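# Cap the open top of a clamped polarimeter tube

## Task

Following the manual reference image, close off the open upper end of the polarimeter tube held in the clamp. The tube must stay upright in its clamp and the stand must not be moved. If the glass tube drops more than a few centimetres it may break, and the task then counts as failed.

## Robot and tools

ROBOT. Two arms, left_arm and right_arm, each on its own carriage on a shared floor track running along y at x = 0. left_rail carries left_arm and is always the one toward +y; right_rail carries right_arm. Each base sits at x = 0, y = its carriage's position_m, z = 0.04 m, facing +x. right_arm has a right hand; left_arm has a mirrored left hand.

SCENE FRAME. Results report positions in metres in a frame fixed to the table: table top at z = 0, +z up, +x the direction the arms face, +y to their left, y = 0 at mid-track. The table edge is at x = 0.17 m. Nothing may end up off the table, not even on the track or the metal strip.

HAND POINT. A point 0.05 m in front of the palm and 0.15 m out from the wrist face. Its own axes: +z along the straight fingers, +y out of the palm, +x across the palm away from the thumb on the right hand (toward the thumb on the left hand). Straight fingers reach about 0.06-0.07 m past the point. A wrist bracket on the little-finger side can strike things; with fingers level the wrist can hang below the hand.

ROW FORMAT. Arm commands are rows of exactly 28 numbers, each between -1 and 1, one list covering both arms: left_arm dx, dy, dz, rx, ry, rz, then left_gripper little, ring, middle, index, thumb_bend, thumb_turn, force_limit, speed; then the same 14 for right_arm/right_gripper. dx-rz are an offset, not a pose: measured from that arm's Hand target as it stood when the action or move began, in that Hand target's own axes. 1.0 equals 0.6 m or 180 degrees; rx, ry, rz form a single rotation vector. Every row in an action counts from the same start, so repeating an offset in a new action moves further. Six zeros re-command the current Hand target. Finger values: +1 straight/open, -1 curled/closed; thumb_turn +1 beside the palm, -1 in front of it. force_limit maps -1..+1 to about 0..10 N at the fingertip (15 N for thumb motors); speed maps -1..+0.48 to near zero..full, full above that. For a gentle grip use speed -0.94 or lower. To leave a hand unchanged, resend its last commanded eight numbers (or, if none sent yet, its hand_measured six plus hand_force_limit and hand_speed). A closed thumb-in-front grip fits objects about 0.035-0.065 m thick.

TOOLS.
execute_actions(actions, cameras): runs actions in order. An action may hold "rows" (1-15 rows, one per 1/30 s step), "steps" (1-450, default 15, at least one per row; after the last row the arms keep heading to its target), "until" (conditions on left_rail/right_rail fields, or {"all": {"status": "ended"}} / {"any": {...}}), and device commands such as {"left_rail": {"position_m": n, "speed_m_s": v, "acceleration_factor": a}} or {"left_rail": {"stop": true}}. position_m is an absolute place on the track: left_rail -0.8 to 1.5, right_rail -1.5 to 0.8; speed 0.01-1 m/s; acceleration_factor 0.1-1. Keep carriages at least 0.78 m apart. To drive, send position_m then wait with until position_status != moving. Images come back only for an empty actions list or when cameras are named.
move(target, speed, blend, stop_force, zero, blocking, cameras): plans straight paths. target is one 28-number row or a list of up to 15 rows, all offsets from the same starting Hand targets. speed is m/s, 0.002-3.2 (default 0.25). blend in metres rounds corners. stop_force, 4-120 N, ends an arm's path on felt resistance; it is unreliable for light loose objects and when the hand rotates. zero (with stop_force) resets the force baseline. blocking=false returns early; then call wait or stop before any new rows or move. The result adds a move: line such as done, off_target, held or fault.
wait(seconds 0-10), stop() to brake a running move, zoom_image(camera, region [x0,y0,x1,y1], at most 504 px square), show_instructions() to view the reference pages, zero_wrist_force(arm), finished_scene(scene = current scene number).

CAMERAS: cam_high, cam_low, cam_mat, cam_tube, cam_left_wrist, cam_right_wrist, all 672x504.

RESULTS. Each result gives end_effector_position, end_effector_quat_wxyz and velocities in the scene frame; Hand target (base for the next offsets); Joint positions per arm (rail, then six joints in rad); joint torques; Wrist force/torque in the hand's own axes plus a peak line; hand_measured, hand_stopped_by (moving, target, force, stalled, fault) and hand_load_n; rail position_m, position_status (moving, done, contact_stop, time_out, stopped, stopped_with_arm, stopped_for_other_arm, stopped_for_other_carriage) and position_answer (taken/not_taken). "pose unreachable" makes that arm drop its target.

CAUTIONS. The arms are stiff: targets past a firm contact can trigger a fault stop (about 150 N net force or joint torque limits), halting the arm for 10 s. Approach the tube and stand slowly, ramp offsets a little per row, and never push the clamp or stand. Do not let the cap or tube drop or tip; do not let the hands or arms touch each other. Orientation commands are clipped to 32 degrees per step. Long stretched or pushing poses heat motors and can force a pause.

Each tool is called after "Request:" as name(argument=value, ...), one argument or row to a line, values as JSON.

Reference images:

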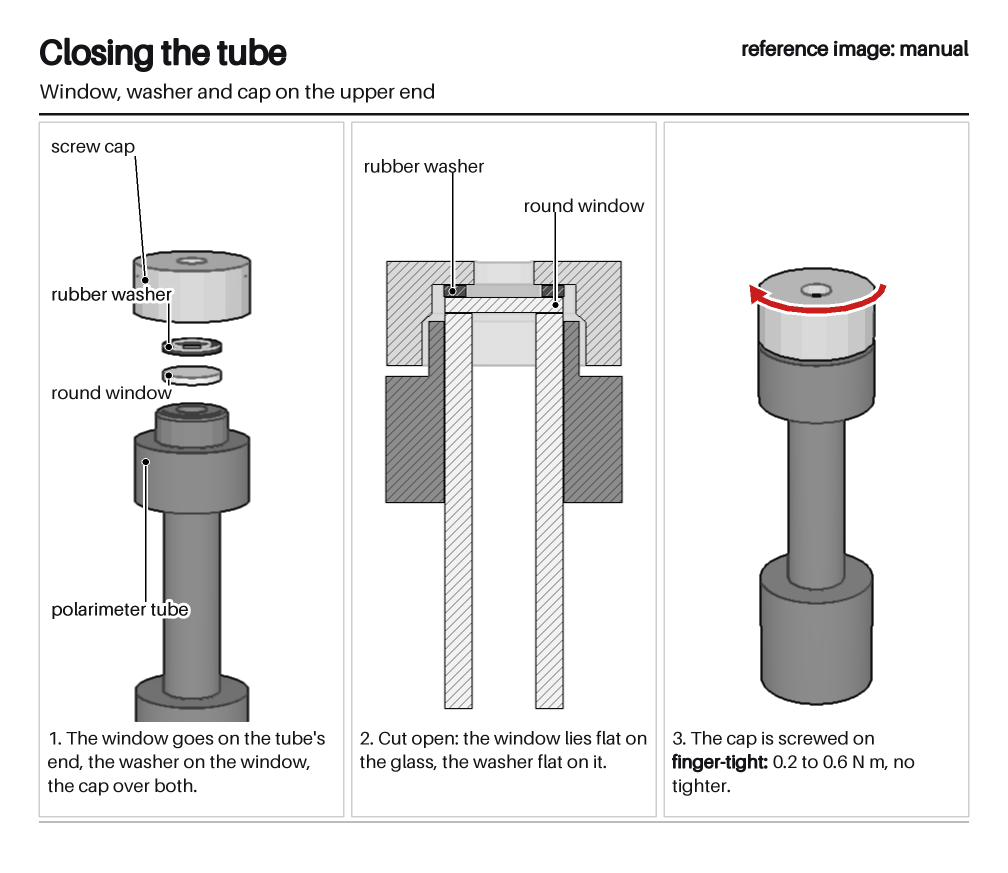

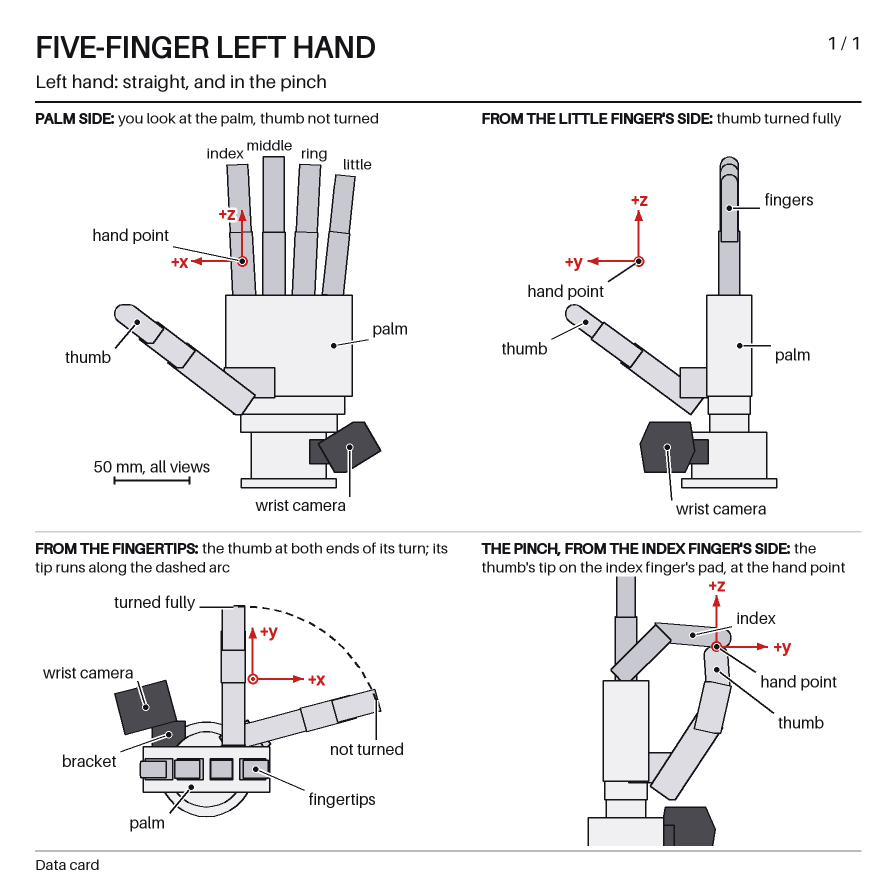

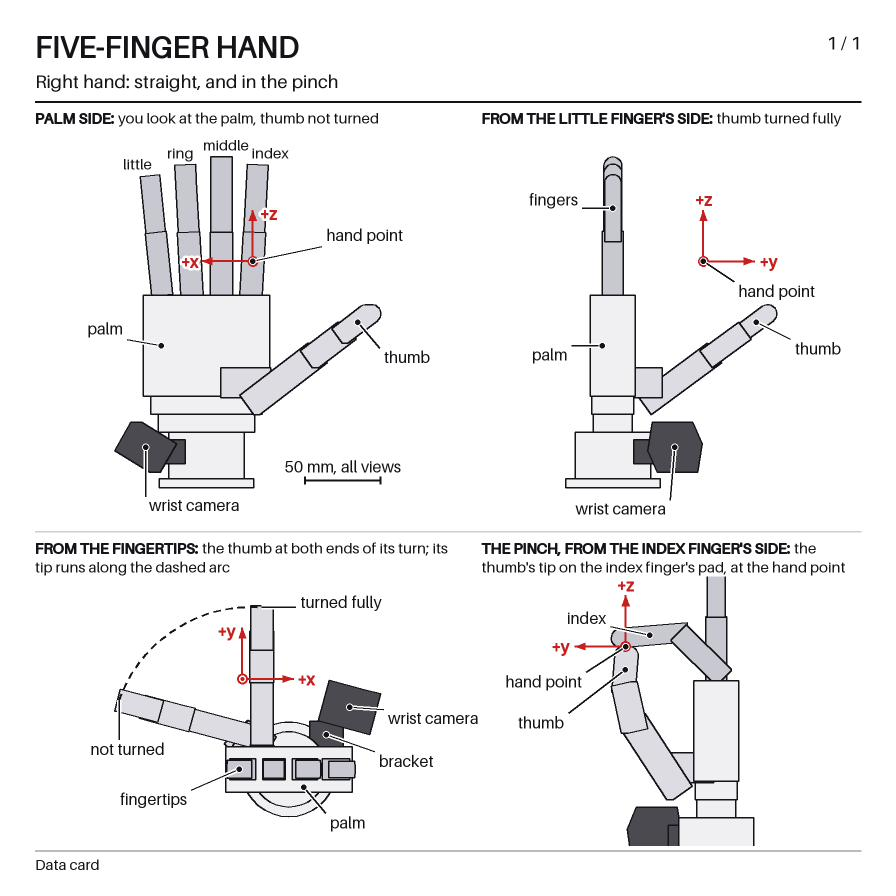

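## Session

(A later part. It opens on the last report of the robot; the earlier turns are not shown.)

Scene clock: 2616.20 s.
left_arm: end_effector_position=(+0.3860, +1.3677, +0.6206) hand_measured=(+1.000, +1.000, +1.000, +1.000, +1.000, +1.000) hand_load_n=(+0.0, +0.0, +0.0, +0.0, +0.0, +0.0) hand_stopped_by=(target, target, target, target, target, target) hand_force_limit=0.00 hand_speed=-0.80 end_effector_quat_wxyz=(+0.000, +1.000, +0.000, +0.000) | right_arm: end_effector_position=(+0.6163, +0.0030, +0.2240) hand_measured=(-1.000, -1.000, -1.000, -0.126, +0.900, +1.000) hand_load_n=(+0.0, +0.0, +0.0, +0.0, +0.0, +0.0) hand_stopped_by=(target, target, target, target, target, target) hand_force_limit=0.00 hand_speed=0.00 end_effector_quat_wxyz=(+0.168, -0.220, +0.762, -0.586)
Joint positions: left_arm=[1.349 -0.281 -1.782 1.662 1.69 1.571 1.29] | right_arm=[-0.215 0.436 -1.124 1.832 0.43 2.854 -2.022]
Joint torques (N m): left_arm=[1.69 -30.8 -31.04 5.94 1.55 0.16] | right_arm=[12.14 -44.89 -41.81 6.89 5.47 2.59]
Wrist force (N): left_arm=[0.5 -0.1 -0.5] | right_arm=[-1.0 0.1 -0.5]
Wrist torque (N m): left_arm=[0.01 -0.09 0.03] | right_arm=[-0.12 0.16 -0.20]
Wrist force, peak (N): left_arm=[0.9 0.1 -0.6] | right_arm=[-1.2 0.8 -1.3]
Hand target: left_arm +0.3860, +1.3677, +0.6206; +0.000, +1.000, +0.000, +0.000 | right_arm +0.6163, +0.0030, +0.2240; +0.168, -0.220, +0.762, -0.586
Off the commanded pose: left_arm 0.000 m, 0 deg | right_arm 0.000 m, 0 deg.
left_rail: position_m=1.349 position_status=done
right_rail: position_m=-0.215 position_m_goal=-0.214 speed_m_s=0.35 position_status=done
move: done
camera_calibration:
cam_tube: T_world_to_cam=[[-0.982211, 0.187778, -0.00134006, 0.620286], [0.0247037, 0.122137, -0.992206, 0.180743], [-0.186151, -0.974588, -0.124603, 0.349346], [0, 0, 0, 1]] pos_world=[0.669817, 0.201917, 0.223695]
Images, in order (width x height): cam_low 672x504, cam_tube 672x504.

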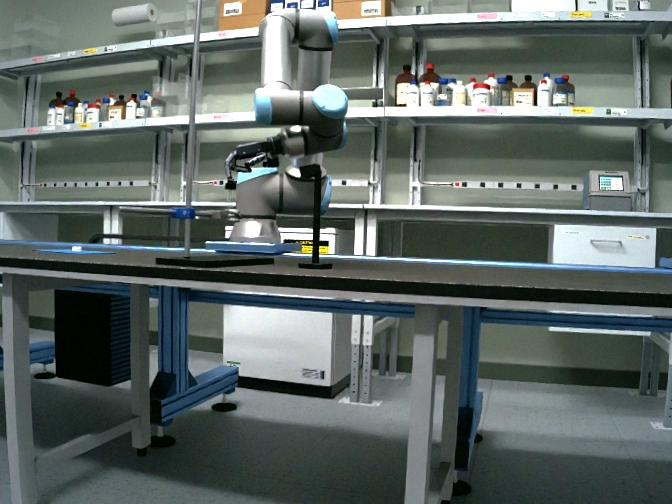

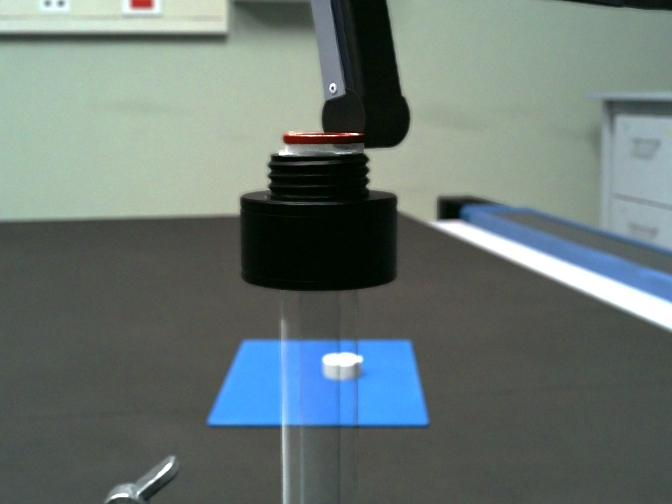

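Request:
move(
  target=[0,0,0,0,0,0,1,1,1,1,1,1,0,-0.8,-0.0020,0,0,0,0,0,-1,-1,-1,-0.126,0.9,1,0,0],
  speed=0.004,
  stop_force=4,
  cameras=["cam_tube","cam_low"],
)

Request:
zoom_image(
  camera="cam_tube",
  region=[250, 80, 370, 200],
)

Request:
zoom_image(
  camera="cam_low",
  region=[221, 170, 241, 190],
)

Scene clock: 2627.57 s.
left_arm: end_effector_position=(+0.3860, +1.3677, +0.6206) hand_measured=(+1.000, +1.000, +1.000, +1.000, +1.000, +1.000) hand_load_n=(+0.0, +0.0, +0.0, +0.0, +0.0, +0.0) hand_stopped_by=(target, target, target, target, target, target) hand_force_limit=0.00 hand_speed=-0.80 end_effector_quat_wxyz=(+0.000, +1.000, +0.000, +0.000) | right_arm: end_effector_position=(+0.6173, +0.0036, +0.2240) hand_measured=(-1.000, -1.000, -1.000, -0.126, +0.900, +1.000) hand_load_n=(+0.0, +0.0, +0.0, +0.0, +0.0, +0.0) hand_stopped_by=(target, target, target, target, target, target) hand_force_limit=0.00 hand_speed=0.00 end_effector_quat_wxyz=(+0.168, -0.220, +0.762, -0.586)
Joint positions: left_arm=[1.349 -0.281 -1.782 1.662 1.69 1.571 1.29] | right_arm=[-0.215 0.436 -1.122 1.829 0.431 2.854 -2.021]
Joint torques (N m): left_arm=[-0.21 -30.41 -31.08 5.37 1.44 0.23] | right_arm=[14.38 -44.55 -41.06 6.34 5.46 2.5]
Wrist force (N): left_arm=[0.5 -0.1 -0.2] | right_arm=[-1.1 0.9 -0.8]
Wrist torque (N m): left_arm=[0.02 -0.08 0.02] | right_arm=[0.00 0.18 -0.19]
Wrist force, peak (N): left_arm=[0.6 -0.1 -0.8] | right_arm=[-1.2 0.5 -1.5]
Hand target: left_arm +0.3860, +1.3677, +0.6206; +0.000, +1.000, +0.000, +0.000 | right_arm +0.6173, +0.0036, +0.2240; +0.168, -0.220, +0.762, -0.586
Off the commanded pose: left_arm 0.000 m, 0 deg | right_arm 0.000 m, 0 deg.
left_rail: position_m=1.349 position_status=done
right_rail: position_m=-0.215 position_m_goal=-0.214 speed_m_s=0.35 position_status=done
move: done
camera_calibration:
cam_tube: T_world_to_cam=[[-0.982211, 0.187778, -0.00134006, 0.620286], [0.0247037, 0.122137, -0.992206, 0.180743], [-0.186151, -0.974588, -0.124603, 0.349346], [0, 0, 0, 1]] pos_world=[0.669817, 0.201917, 0.223695]
Images, in order (width x height): cam_low 672x504, cam_tube 672x504.

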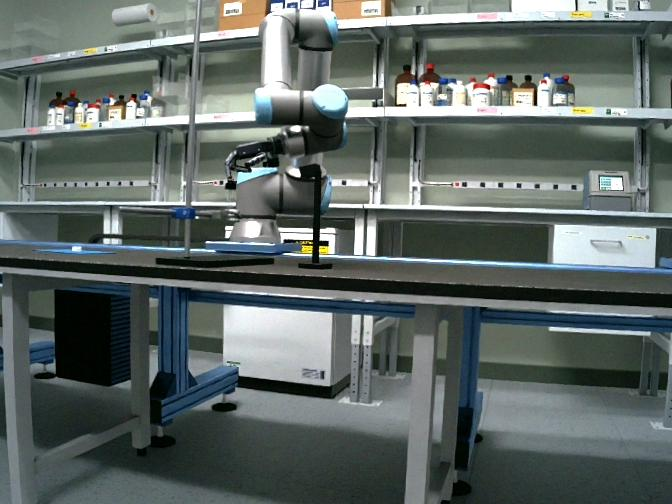

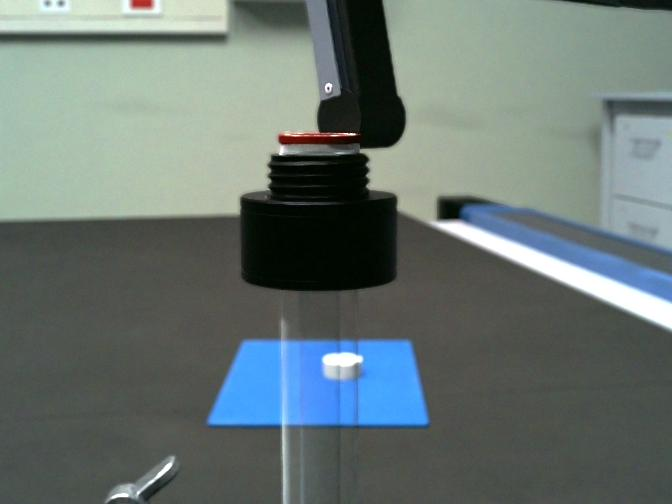

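Scaled by 4.200 from the camera's 672x504 image, which has a finer 960x720 frame.

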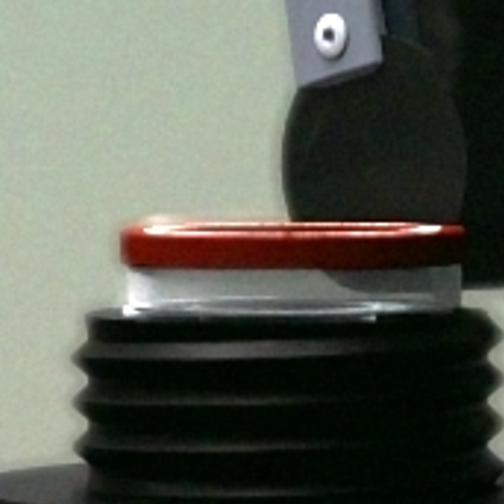

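Scaled by 25.200 from the camera's 672x504 image, which has a finer 960x720 frame.

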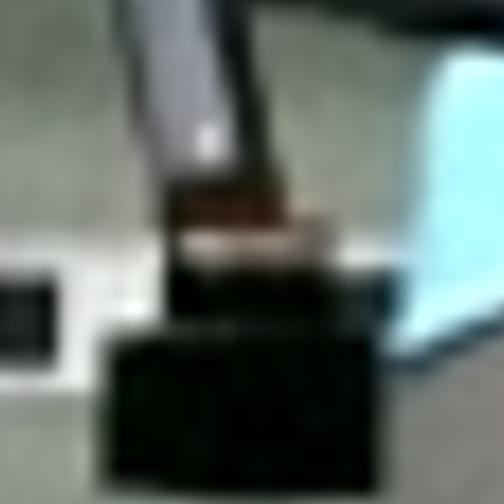

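Request:
move(
  target=[
    [0,0,0,0,0,0,1,1,1,1,1,1,0,-0.8,0.0083,0,0,0,0,0,-1,-1,-1,-0.126,0.9,1,0,0],
    [0,0,0,0,0,0,1,1,1,1,1,1,0,-0.8,0.0167,-0.1610,-0.0432,0,0,0,-1,-1,-1,-0.126,0.9,1,0,0],
  ],
  speed=[0.01,0.08],
  cameras=["cam_tube","cam_low","cam_right_wrist"],
)

Request:
zoom_image(
  camera="cam_low",
  region=[221, 170, 241, 190],
)

Request:
zoom_image(
  camera="cam_right_wrist",
  region=[400, 250, 480, 330],
)

Request:
zoom_image(
  camera="cam_tube",
  region=[250, 80, 370, 200],
)

Scene clock: 2638.93 s.
left_arm: end_effector_position=(+0.3860, +1.3677, +0.6206) hand_measured=(+1.000, +1.000, +1.000, +1.000, +1.000, +1.000) hand_load_n=(+0.0, +0.0, +0.0, +0.0, +0.0, +0.0) hand_stopped_by=(target, target, target, target, target, target) hand_force_limit=0.00 hand_speed=-0.80 end_effector_quat_wxyz=(+0.000, +1.000, +0.000, +0.000) | right_arm: end_effector_position=(+0.6089, -0.0015, +0.3239) hand_measured=(-1.000, -1.000, -1.000, -0.126, +0.900, +1.000) hand_load_n=(+0.0, +0.0, +0.0, +0.0, +0.0, -0.5) hand_stopped_by=(target, target, target, target, target, target) hand_force_limit=0.00 hand_speed=0.00 end_effector_quat_wxyz=(+0.168, -0.220, +0.762, -0.586)
Joint positions: left_arm=[1.349 -0.281 -1.782 1.662 1.69 1.571 1.29] | right_arm=[-0.215 0.434 -1.235 1.783 0.586 2.853 -2.027]
Joint torques (N m): left_arm=[1.6 -33.12 -30.83 5.51 1.53 0.39] | right_arm=[-7.4 -70.62 -45.75 6.87 -0.77 2.77]
Wrist force (N): left_arm=[0.3 -0.1 -0.4] | right_arm=[-1.2 0.4 -1.1]
Wrist torque (N m): left_arm=[0.01 -0.05 0.00] | right_arm=[-0.05 0.21 -0.20]
Wrist force, peak (N): left_arm=[0.7 -0.1 -0.8] | right_arm=[-1.6 0.4 -1.2]
Hand target: left_arm +0.3860, +1.3677, +0.6206; +0.000, +1.000, +0.000, +0.000 | right_arm +0.6089, -0.0014, +0.3240; +0.168, -0.220, +0.762, -0.586
Off the commanded pose: left_arm 0.000 m, 0 deg | right_arm 0.000 m, 0 deg.
left_rail: position_m=1.349 position_status=done
right_rail: position_m=-0.215 position_m_goal=-0.214 speed_m_s=0.35 position_status=done
move: done
camera_calibration:
cam_tube: T_world_to_cam=[[-0.982211, 0.187778, -0.00134006, 0.620286], [0.0247037, 0.122137, -0.992206, 0.180743], [-0.186151, -0.974588, -0.124603, 0.349346], [0, 0, 0, 1]] pos_world=[0.669817, 0.201917, 0.223695]
cam_right_wrist: T_world_to_cam=[[-0.357014, 0.044038, -0.93306, 0.521136], [0.437918, 0.890206, -0.125544, -0.222995], [0.825087, -0.453425, -0.337101, -0.282508], [0, 0, 0, 1]] pos_world=[0.5168, 0.0474655, 0.363022]
Images, in order (width x height): cam_low 672x504, cam_tube 672x504, cam_right_wrist 672x504.

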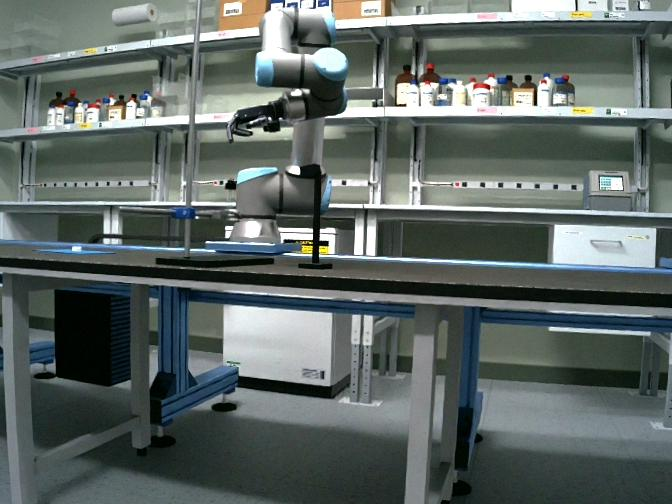

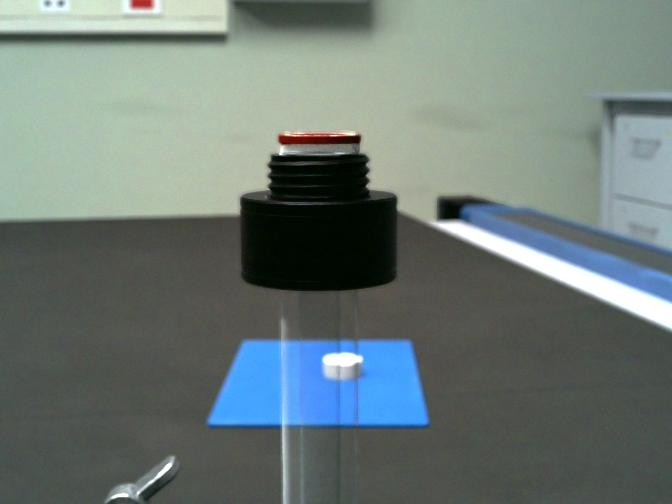

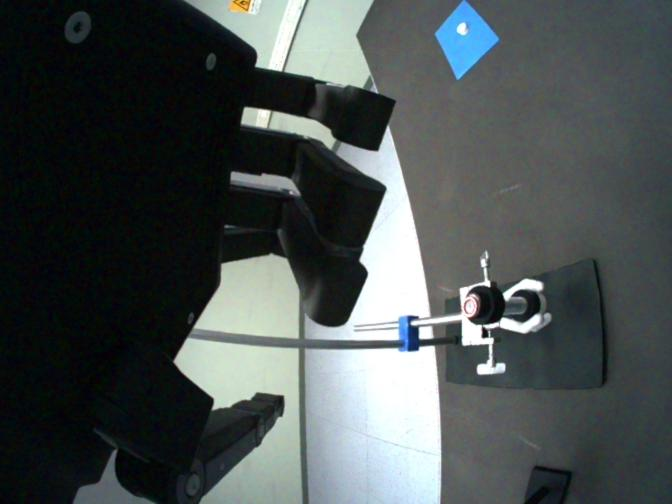

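Scaled by 25.200 from the camera's 672x504 image, which has a finer 960x720 frame.

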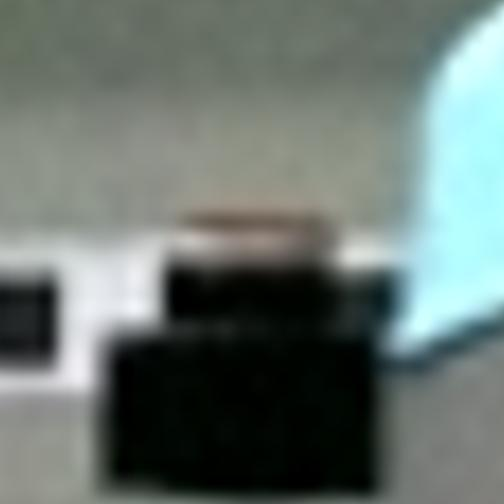

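Scaled by 6.300 from the camera's 672x504 image, which has a finer 960x720 frame.

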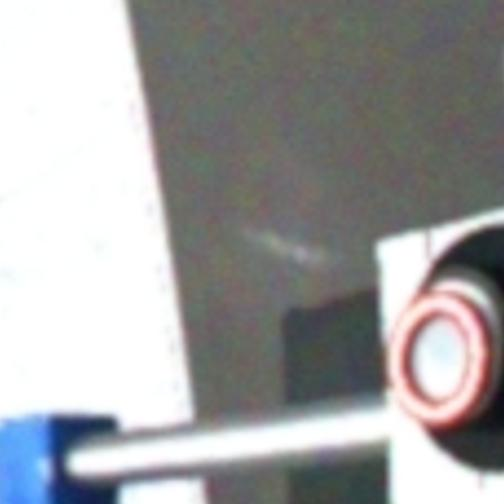

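Scaled by 4.200 from the camera's 672x504 image, which has a finer 960x720 frame.

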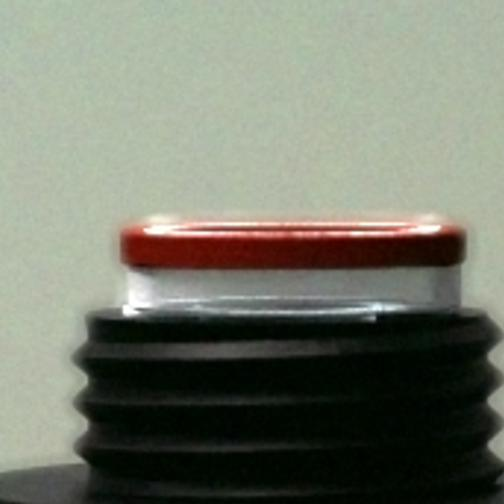

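Request:
zoom_image(
  camera="cam_right_wrist",
  region=[450, 285, 500, 335],
)

Request:
zoom_image(
  camera="cam_low",
  region=[224, 174, 240, 190],
)

Scaled by 10.080 from the camera's 672x504 image, which has a finer 960x720 frame.

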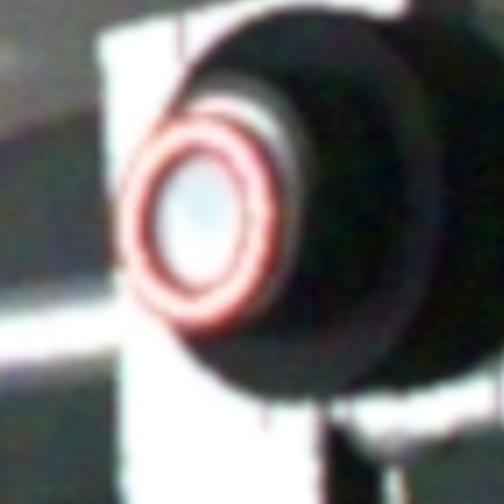

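Scaled by 31.500 from the camera's 672x504 image, which has a finer 960x720 frame.

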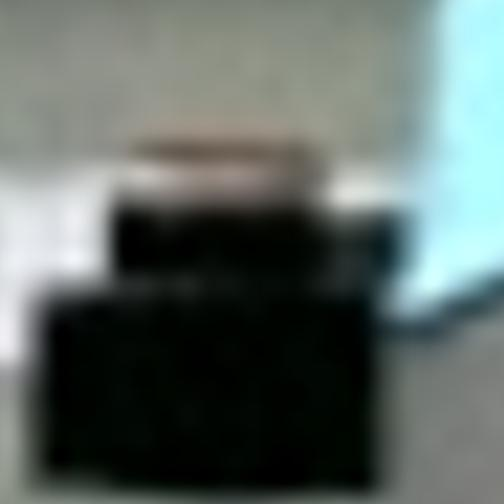

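Request:
move(
  target=[0,0,0,0,0,0,1,1,1,1,1,1,0,-0.8,-0.0603,0.0245,0.0372,-0.1369,-0.2857,-0.1551,-1,-1,0.1,0.1,1,-1,0,0],
  speed=0.25,
)

Request:
move(
  target=[0,0,0,0,0,0,1,1,1,1,1,1,0,-0.8,0,0.0495,0.0446,0,0,0,-1,-1,0.1,0.1,1,-1,0,0],
  speed=0.08,
  cameras=["cam_right_wrist","cam_low"],
)

Request:
zoom_image(
  camera="cam_right_wrist",
  region=[410, 230, 470, 290],
)

Request:
zoom_image(
  camera="cam_low",
  region=[221, 170, 241, 190],
)

Scene clock: 2747.67 s.
left_arm: end_effector_position=(+0.3860, +1.3677, +0.6206) hand_measured=(+1.000, +1.000, +1.000, +1.000, +1.000, +1.000) hand_load_n=(+0.0, +0.0, -0.5, +0.0, +0.0, +0.0) hand_stopped_by=(target, target, target, target, target, target) hand_force_limit=0.00 hand_speed=-0.80 end_effector_quat_wxyz=(+0.000, +1.000, +0.000, +0.000) | right_arm: end_effector_position=(+0.6489, +0.0027, +0.3040) hand_measured=(-1.000, -1.000, +0.100, +0.100, +1.000, -1.000) hand_load_n=(+0.0, +0.0, +0.0, +0.0, +0.0, +0.0) hand_stopped_by=(target, target, target, target, target, target) hand_force_limit=0.00 hand_speed=0.00 end_effector_quat_wxyz=(-0.287, +0.647, -0.646, +0.288)
Joint positions: left_arm=[1.349 -0.281 -1.782 1.662 1.69 1.571 1.29] | right_arm=[-0.215 0.025 -1.495 1.881 0.349 1.59 -3.127]
Joint torques (N m): left_arm=[2.34 -30.61 -29.64 6.12 0.92 -0.09] | right_arm=[-12.36 -24.96 -52.03 4.41 -2.9 -3.02]
Wrist force (N): left_arm=[0.4 0.0 -0.4] | right_arm=[-0.8 0.2 -0.2]
Wrist torque (N m): left_arm=[0.03 -0.07 0.01] | right_arm=[-0.06 0.14 0.03]
Wrist force, peak (N): left_arm=[0.6 0.3 -0.7] | right_arm=[-0.8 0.6 -1.5]
Hand target: left_arm +0.3860, +1.3677, +0.6206; +0.000, +1.000, +0.000, +0.000 | right_arm +0.6489, +0.0027, +0.3040; -0.287, +0.647, -0.645, +0.288
Off the commanded pose: left_arm 0.000 m, 0 deg | right_arm 0.000 m, 0 deg.
left_rail: position_m=1.349 position_status=done
right_rail: position_m=-0.215 position_m_goal=-0.214 speed_m_s=0.35 position_status=done
move: done

Scene clock: 2748.70 s.
left_arm: end_effector_position=(+0.3860, +1.3677, +0.6206) hand_measured=(+1.000, +1.000, +1.000, +1.000, +1.000, +1.000) hand_load_n=(+0.0, +0.0, +0.0, +0.0, +0.0, +0.5) hand_stopped_by=(target, target, target, target, target, target) hand_force_limit=0.00 hand_speed=-0.80 end_effector_quat_wxyz=(+0.000, +1.000, +0.000, +0.000) | right_arm: end_effector_position=(+0.6489, +0.0026, +0.2642) hand_measured=(-1.000, -1.000, +0.100, +0.100, +1.000, -1.000) hand_load_n=(+0.0, +0.0, +0.0, +0.0, +0.0, +0.0) hand_stopped_by=(target, target, target, target, target, target) hand_force_limit=0.00 hand_speed=0.00 end_effector_quat_wxyz=(-0.287, +0.647, -0.645, +0.288)
Joint positions: left_arm=[1.349 -0.281 -1.782 1.662 1.69 1.571 1.29] | right_arm=[-0.215 0.025 -1.467 1.926 0.275 1.59 -3.127]
Joint torques (N m): left_arm=[-1.22 -30.35 -30.12 6.03 1.28 0.3] | right_arm=[-8.06 -24.19 -30.52 -1.31 -2.91 -2.02]
Wrist force (N): left_arm=[0.2 0.1 -0.4] | right_arm=[-0.9 -0.2 -0.2]
Wrist torque (N m): left_arm=[0.04 -0.04 -0.01] | right_arm=[-0.11 0.14 0.03]
Wrist force, peak (N): left_arm=[0.6 -0.1 -0.7] | right_arm=[-1.3 0.8 0.0]
Hand target: left_arm +0.3860, +1.3677, +0.6206; +0.000, +1.000, +0.000, +0.000 | right_arm +0.6489, +0.0026, +0.2640; -0.287, +0.647, -0.645, +0.288
Off the commanded pose: left_arm 0.000 m, 0 deg | right_arm 0.000 m, 0 deg.
left_rail: position_m=1.349 position_status=done
right_rail: position_m=-0.215 position_m_goal=-0.214 speed_m_s=0.35 position_status=done
move: done
camera_calibration:
cam_right_wrist: T_world_to_cam=[[-0.627235, -0.279542, -0.726933, 0.601355], [-0.522103, 0.843505, 0.126127, 0.304936], [0.577914, 0.458646, -0.675026, -0.0864991], [0, 0, 0, 1]] pos_world=[0.586388, -0.0494388, 0.340295]
Images, in order (width x height): cam_low 672x504, cam_right_wrist 672x504.

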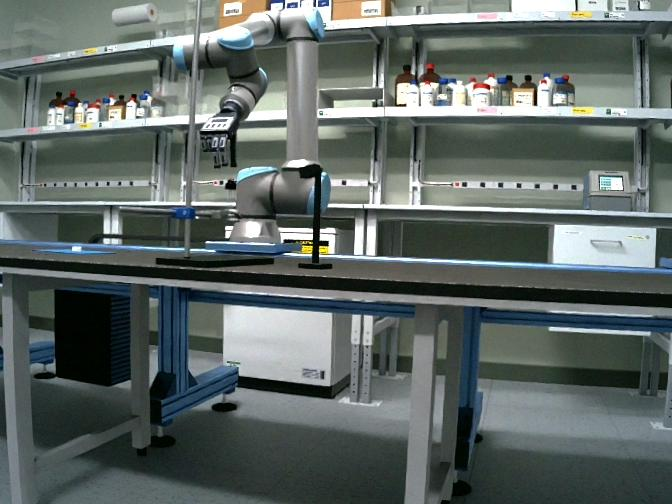

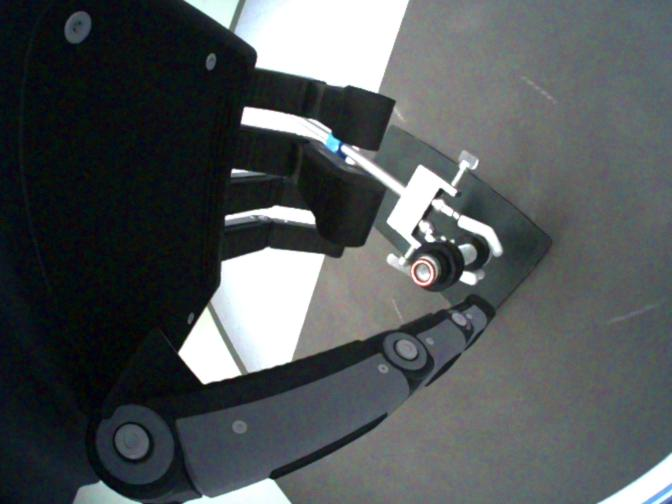

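Scaled by 8.400 from the camera's 672x504 image, which has a finer 960x720 frame.

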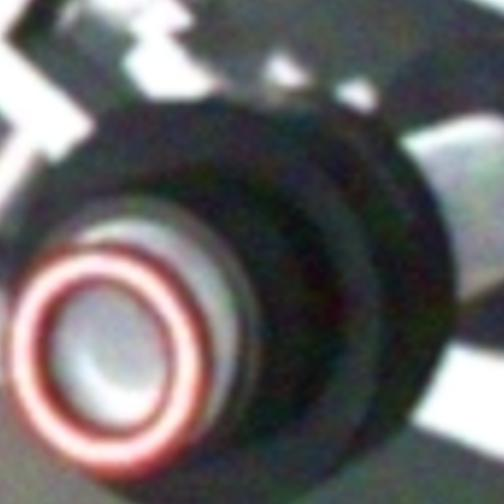

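Scaled by 25.200 from the camera's 672x504 image, which has a finer 960x720 frame.

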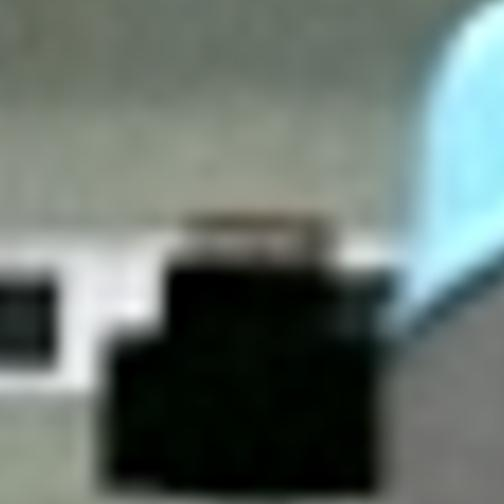

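Request:
move(
  target=[0,0,0,0,0,0,1,1,1,1,1,1,0,-0.8,-0.0260,-0.0139,-0.0742,0.15,0,0,-1,-1,-1,-0.126,0.9,1,0,0],
  speed=0.15,
)

Request:
move(
  target=[0,0,0,0,0,0,1,1,1,1,1,1,0,-0.8,0,0.1151,0.0309,0,0,0,-1,-1,-1,-0.126,0.9,1,0,0],
  speed=0.06,
  stop_force=4,
  cameras=["cam_tube","cam_low","cam_right_wrist"],
)

Request:
zoom_image(
  camera="cam_tube",
  region=[210, 80, 410, 230],
)

Request:
zoom_image(
  camera="cam_low",
  region=[224, 165, 248, 189],
)

Scene clock: 2784.80 s.
left_arm: end_effector_position=(+0.3860, +1.3677, +0.6206) hand_measured=(+1.000, +1.000, +1.000, +1.000, +1.000, +1.000) hand_load_n=(+0.0, +0.0, +0.0, +0.0, +0.0, +0.0) hand_stopped_by=(target, target, target, target, target, target) hand_force_limit=0.00 hand_speed=-0.80 end_effector_quat_wxyz=(+0.000, +1.000, +0.000, +0.000) | right_arm: end_effector_position=(+0.6214, +0.0182, +0.3000) hand_measured=(-1.000, -1.000, -1.000, -0.126, +0.900, +1.000) hand_load_n=(+0.0, +0.0, +0.0, +0.0, +0.0, +0.0) hand_stopped_by=(target, target, target, target, target, target) hand_force_limit=0.00 hand_speed=0.00 end_effector_quat_wxyz=(-0.430, +0.562, -0.561, +0.430)
Joint positions: left_arm=[1.349 -0.281 -1.782 1.662 1.69 1.571 1.29] | right_arm=[-0.215 0.072 -1.687 2.211 -0.26 1.639 -3.125]
Joint torques (N m): left_arm=[0.9 -31.22 -30.97 6.07 1.32 0.43] | right_arm=[15.24 -37.3 -32.14 -2.87 3.87 -2.75]
Wrist force (N): left_arm=[0.2 -0.4 -0.4] | right_arm=[-0.6 0.1 -0.9]
Wrist torque (N m): left_arm=[-0.03 -0.04 0.02] | right_arm=[-0.07 0.12 0.08]
Wrist force, peak (N): left_arm=[0.8 0.1 0.4] | right_arm=[-1.5 0.4 -0.9]
Hand target: left_arm +0.3860, +1.3677, +0.6206; +0.000, +1.000, +0.000, +0.000 | right_arm +0.6214, +0.0182, +0.3000; -0.430, +0.562, -0.560, +0.430
Off the commanded pose: left_arm 0.000 m, 0 deg | right_arm 0.000 m, 0 deg.
left_rail: position_m=1.349 position_status=done
right_rail: position_m=-0.215 position_m_goal=-0.214 speed_m_s=0.35 position_status=done
move: done

Scene clock: 2787.17 s.
left_arm: end_effector_position=(+0.3860, +1.3677, +0.6206) hand_measured=(+1.000, +1.000, +1.000, +1.000, +1.000, +1.000) hand_load_n=(+0.0, +0.0, -0.5, +0.0, +0.0, +0.0) hand_stopped_by=(target, target, target, target, target, target) hand_force_limit=0.00 hand_speed=-0.80 end_effector_quat_wxyz=(+0.000, +1.000, +0.000, +0.000) | right_arm: end_effector_position=(+0.6214, +0.0181, +0.2285) hand_measured=(-1.000, -1.000, -1.000, -0.126, +0.900, +1.000) hand_load_n=(+0.0, +0.0, +0.0, +0.0, +0.0, -0.5) hand_stopped_by=(target, target, target, target, target, target) hand_force_limit=0.00 hand_speed=0.00 end_effector_quat_wxyz=(-0.430, +0.562, -0.560, +0.430)
Joint positions: left_arm=[1.349 -0.281 -1.782 1.662 1.69 1.571 1.29] | right_arm=[-0.215 0.071 -1.602 2.286 -0.421 1.639 -3.125]
Joint torques (N m): left_arm=[2.63 -29.5 -31 5.63 1.89 0.14] | right_arm=[7.86 -11.15 -27.7 -3.03 2.41 -2.28]
Wrist force (N): left_arm=[0.3 0.1 -0.1] | right_arm=[-0.5 0.5 -0.5]
Wrist torque (N m): left_arm=[0.04 -0.06 0.01] | right_arm=[-0.07 0.08 0.08]
Wrist force, peak (N): left_arm=[1.0 0.1 -0.2] | right_arm=[-1.0 0.4 -1.4]
Hand target: left_arm +0.3860, +1.3677, +0.6206; +0.000, +1.000, +0.000, +0.000 | right_arm +0.6214, +0.0181, +0.2285; -0.430, +0.562, -0.560, +0.430
Off the commanded pose: left_arm 0.000 m, 0 deg | right_arm 0.000 m, 0 deg.
left_rail: position_m=1.349 position_status=done
right_rail: position_m=-0.215 position_m_goal=-0.214 speed_m_s=0.35 position_status=done
move: done
camera_calibration:
cam_tube: T_world_to_cam=[[-0.982211, 0.187778, -0.00134006, 0.620286], [0.0247037, 0.122137, -0.992206, 0.180743], [-0.186151, -0.974588, -0.124603, 0.349346], [0, 0, 0, 1]] pos_world=[0.669817, 0.201917, 0.223695]
cam_right_wrist: T_world_to_cam=[[-0.228453, -0.279393, -0.932603, 0.361603], [-0.523346, 0.842999, -0.124349, 0.339961], [0.820925, 0.459666, -0.338805, -0.329624], [0, 0, 0, 1]] pos_world=[0.531123, -0.0340403, 0.267827]
Images, in order (width x height): cam_low 672x504, cam_tube 672x504, cam_right_wrist 672x504.

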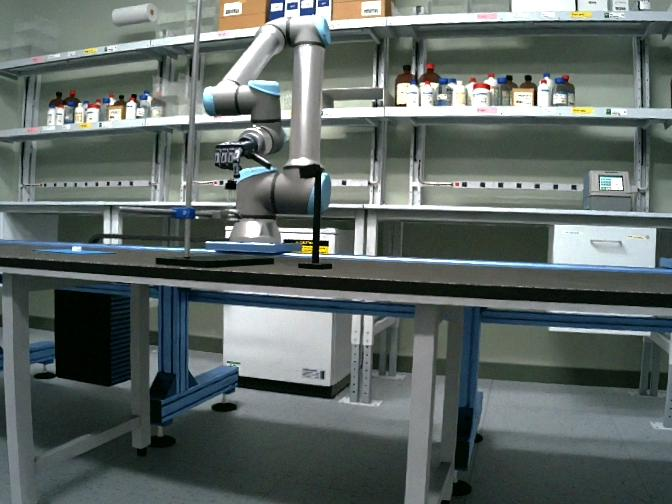

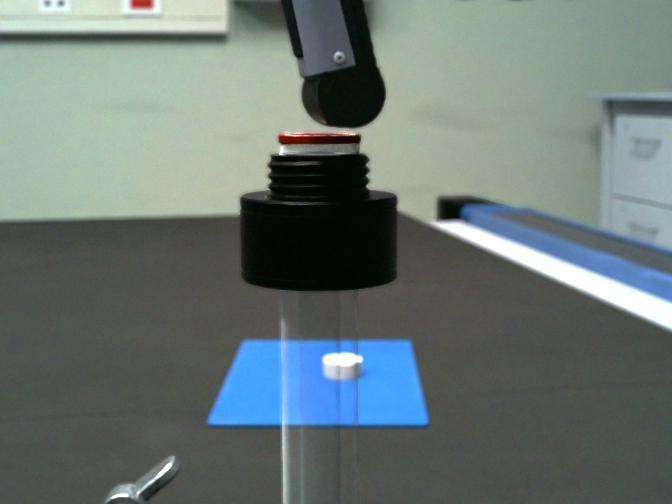

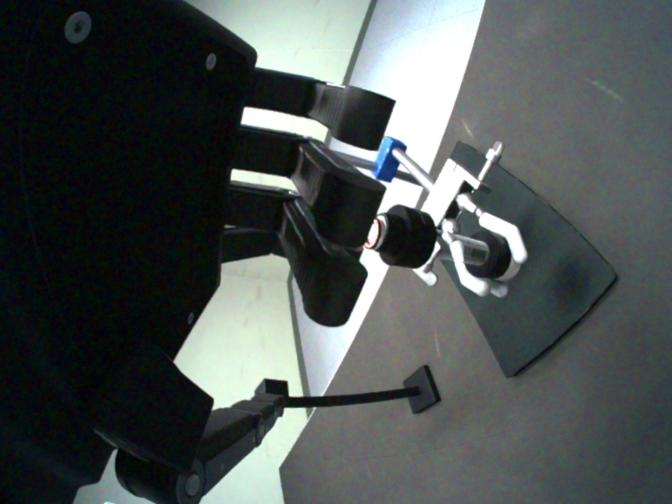

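Scaled by 2.520 from the camera's 672x504 image, which has a finer 960x720 frame.

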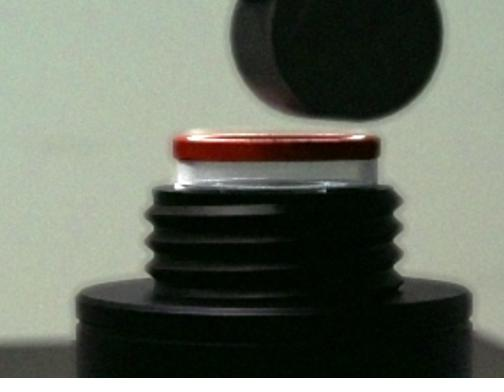

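Scaled by 21.000 from the camera's 672x504 image, which has a finer 960x720 frame.

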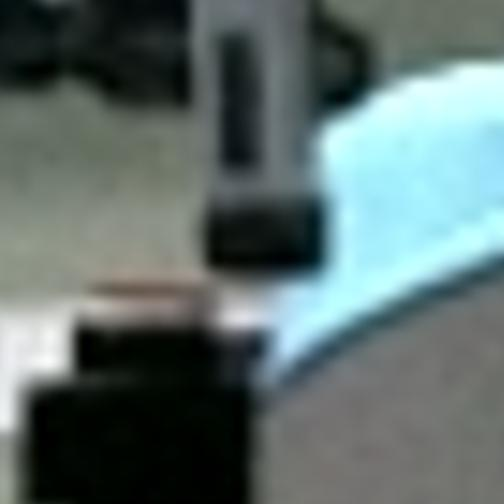

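Request:
move(
  target=[0,0,0,0,0,0,1,1,1,1,1,1,0,-0.8, 0,-0.0022,0.0081,0,0,0,-1,-1,-1,-0.126,0.9,1,0,0],
  speed=0.02,
  cameras=["cam_tube","cam_low"],
)

Request:
zoom_image(
  camera="cam_tube",
  region=[240, 80, 400, 200],
)

Request:
zoom_image(
  camera="cam_low",
  region=[224, 165, 248, 189],
)

Scene clock: 2827.93 s.
left_arm: end_effector_position=(+0.3860, +1.3677, +0.6206) hand_measured=(+1.000, +1.000, +1.000, +1.000, +1.000, +1.000) hand_load_n=(+0.0, +0.0, +0.0, +0.0, +0.0, -0.5) hand_stopped_by=(target, target, target, target, target, target) hand_force_limit=0.00 hand_speed=-0.80 end_effector_quat_wxyz=(+0.000, +1.000, +0.000, +0.000) | right_arm: end_effector_position=(+0.6262, +0.0181, +0.2285) hand_measured=(-1.000, -1.000, -1.000, -0.126, +0.900, +1.000) hand_load_n=(+0.0, +0.0, +0.0, +0.0, +0.0, +0.0) hand_stopped_by=(target, target, target, target, target, target) hand_force_limit=0.00 hand_speed=0.00 end_effector_quat_wxyz=(-0.430, +0.562, -0.560, +0.430)
Joint positions: left_arm=[1.349 -0.281 -1.782 1.662 1.69 1.571 1.29] | right_arm=[-0.215 0.071 -1.594 2.279 -0.421 1.638 -3.125]
Joint torques (N m): left_arm=[-1.46 -33.37 -30.79 5.63 1.43 -0.03] | right_arm=[-13.49 -13.96 -48.15 -3.2 -3.25 -2.93]
Wrist force (N): left_arm=[0.6 -0.2 -0.4] | right_arm=[-0.4 0.4 -1.2]
Wrist torque (N m): left_arm=[0.02 -0.10 0.03] | right_arm=[-0.06 0.07 0.09]
Wrist force, peak (N): left_arm=[0.7 -0.4 -0.9] | right_arm=[-1.2 0.5 -0.9]
Hand target: left_arm +0.3860, +1.3677, +0.6206; +0.000, +1.000, +0.000, +0.000 | right_arm +0.6264, +0.0181, +0.2285; -0.430, +0.562, -0.560, +0.430
Off the commanded pose: left_arm 0.000 m, 0 deg | right_arm 0.000 m, 0 deg.
left_rail: position_m=1.349 position_status=done
right_rail: position_m=-0.215 position_m_goal=-0.214 speed_m_s=0.35 position_status=done
move: done
camera_calibration:
cam_tube: T_world_to_cam=[[-0.982211, 0.187778, -0.00134006, 0.620286], [0.0247037, 0.122137, -0.992206, 0.180743], [-0.186151, -0.974588, -0.124603, 0.349346], [0, 0, 0, 1]] pos_world=[0.669817, 0.201917, 0.223695]
Images, in order (width x height): cam_low 672x504, cam_tube 672x504.

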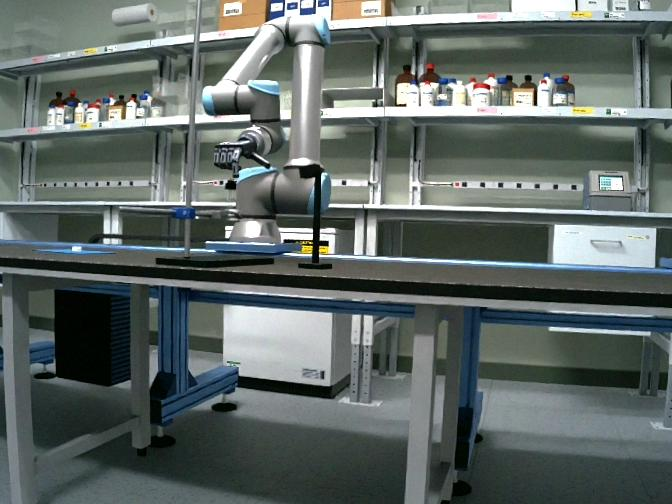

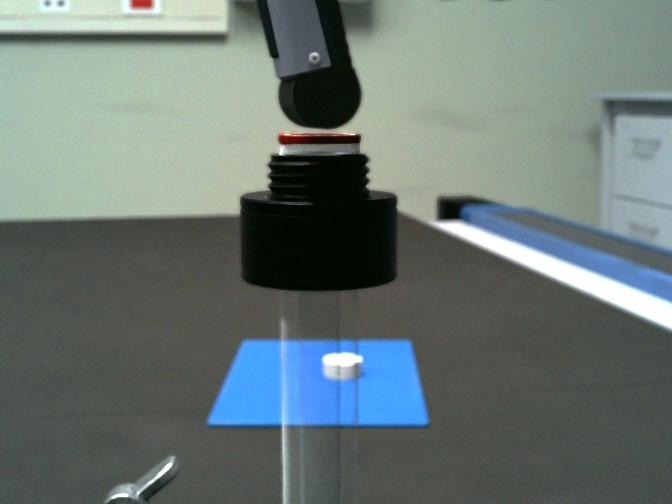

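Scaled by 3.150 from the camera's 672x504 image, which has a finer 960x720 frame.

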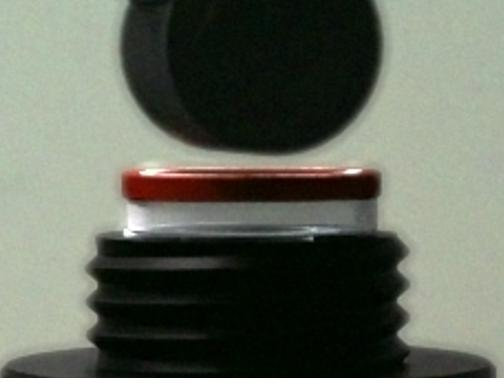

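Scaled by 21.000 from the camera's 672x504 image, which has a finer 960x720 frame.

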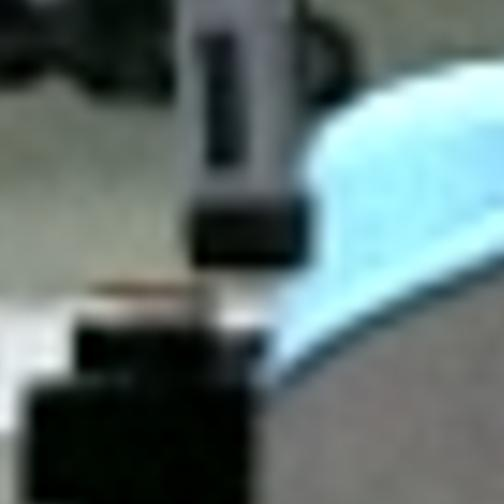

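Request:
move(
  target=[
    [0,0,0,0,0,0,1,1,1,1,1,1,0,-0.8, -0.005,0.0014,-0.0053,0,0,0,-1,-1,-1,-0.126,0.9,1,0,0],
    [0,0,0,0,0,0,1,1,1,1,1,1,0,-0.8, -0.005,0.00995,-0.0030,0,0,0,-1,-1,-1,-0.126,0.9,1,0,0],
  ],
  speed=[0.02, 0.006],
  stop_force=4,
  cameras=["cam_tube","cam_low"],
)

Request:
zoom_image(
  camera="cam_tube",
  region=[240, 80, 400, 200],
)

Request:
zoom_image(
  camera="cam_low",
  region=[224, 165, 248, 189],
)

Scene clock: 2864.50 s.
left_arm: end_effector_position=(+0.3860, +1.3677, +0.6206) hand_measured=(+1.000, +1.000, +1.000, +1.000, +1.000, +1.000) hand_load_n=(+0.0, +0.0, +0.0, +0.0, +0.0, +0.0) hand_stopped_by=(target, target, target, target, target, target) hand_force_limit=0.00 hand_speed=-0.80 end_effector_quat_wxyz=(+0.000, +1.000, +0.000, +0.000) | right_arm: end_effector_position=(+0.6231, +0.0211, +0.2232) hand_measured=(-1.000, -1.000, -1.000, -0.126, +0.900, +1.000) hand_load_n=(+0.0, +0.0, +0.0, +0.0, +0.0, -0.5) hand_stopped_by=(target, target, target, target, target, target) hand_force_limit=0.00 hand_speed=0.00 end_effector_quat_wxyz=(-0.430, +0.562, -0.560, +0.430)
Joint positions: left_arm=[1.349 -0.281 -1.782 1.662 1.69 1.571 1.29] | right_arm=[-0.215 0.079 -1.589 2.286 -0.433 1.646 -3.123]
Joint torques (N m): left_arm=[-0.53 -31.89 -30.97 5.56 1.28 -0.02] | right_arm=[13.69 -11.94 -27.72 -2.95 3.8 2.59]
Wrist force (N): left_arm=[0.0 -0.3 -0.5] | right_arm=[-0.9 0.1 0.1]
Wrist torque (N m): left_arm=[-0.01 -0.02 0.00] | right_arm=[-0.15 0.12 -0.18]
Wrist force, peak (N): left_arm=[0.9 0.0 -0.3] | right_arm=[-1.1 0.3 -1.2]
Hand target: left_arm +0.3860, +1.3677, +0.6206; +0.000, +1.000, +0.000, +0.000 | right_arm +0.6231, +0.0211, +0.2232; -0.430, +0.562, -0.560, +0.430
Off the commanded pose: left_arm 0.000 m, 0 deg | right_arm 0.000 m, 0 deg.
left_rail: position_m=1.349 position_status=done
right_rail: position_m=-0.215 position_m_goal=-0.214 speed_m_s=0.35 position_status=done
move: done
camera_calibration:
cam_tube: T_world_to_cam=[[-0.982211, 0.187778, -0.00134006, 0.620286], [0.0247037, 0.122137, -0.992206, 0.180743], [-0.186151, -0.974588, -0.124603, 0.349346], [0, 0, 0, 1]] pos_world=[0.669817, 0.201917, 0.223695]
Images, in order (width x height): cam_low 672x504, cam_tube 672x504.

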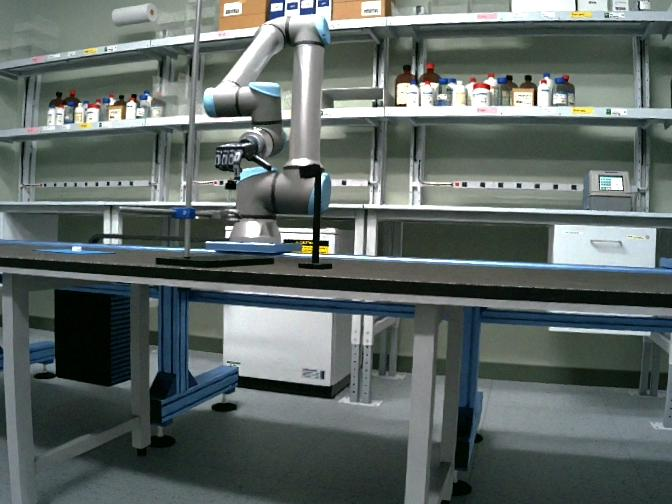

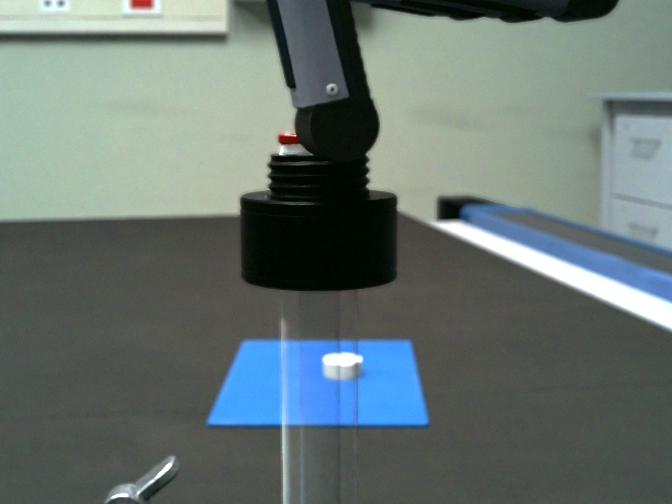

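Scaled by 3.150 from the camera's 672x504 image, which has a finer 960x720 frame.

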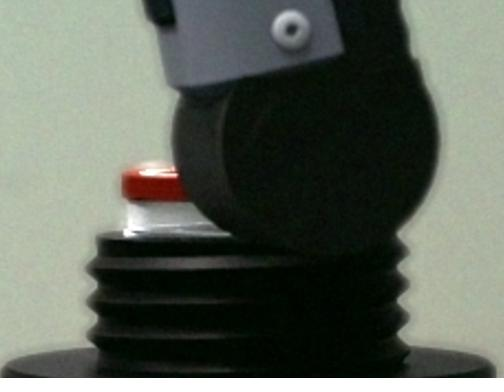

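Scaled by 21.000 from the camera's 672x504 image, which has a finer 960x720 frame.

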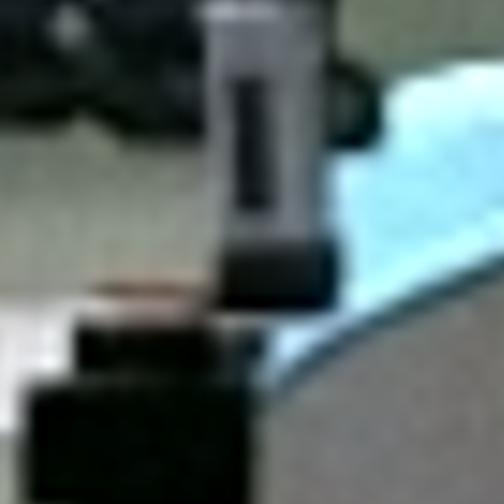

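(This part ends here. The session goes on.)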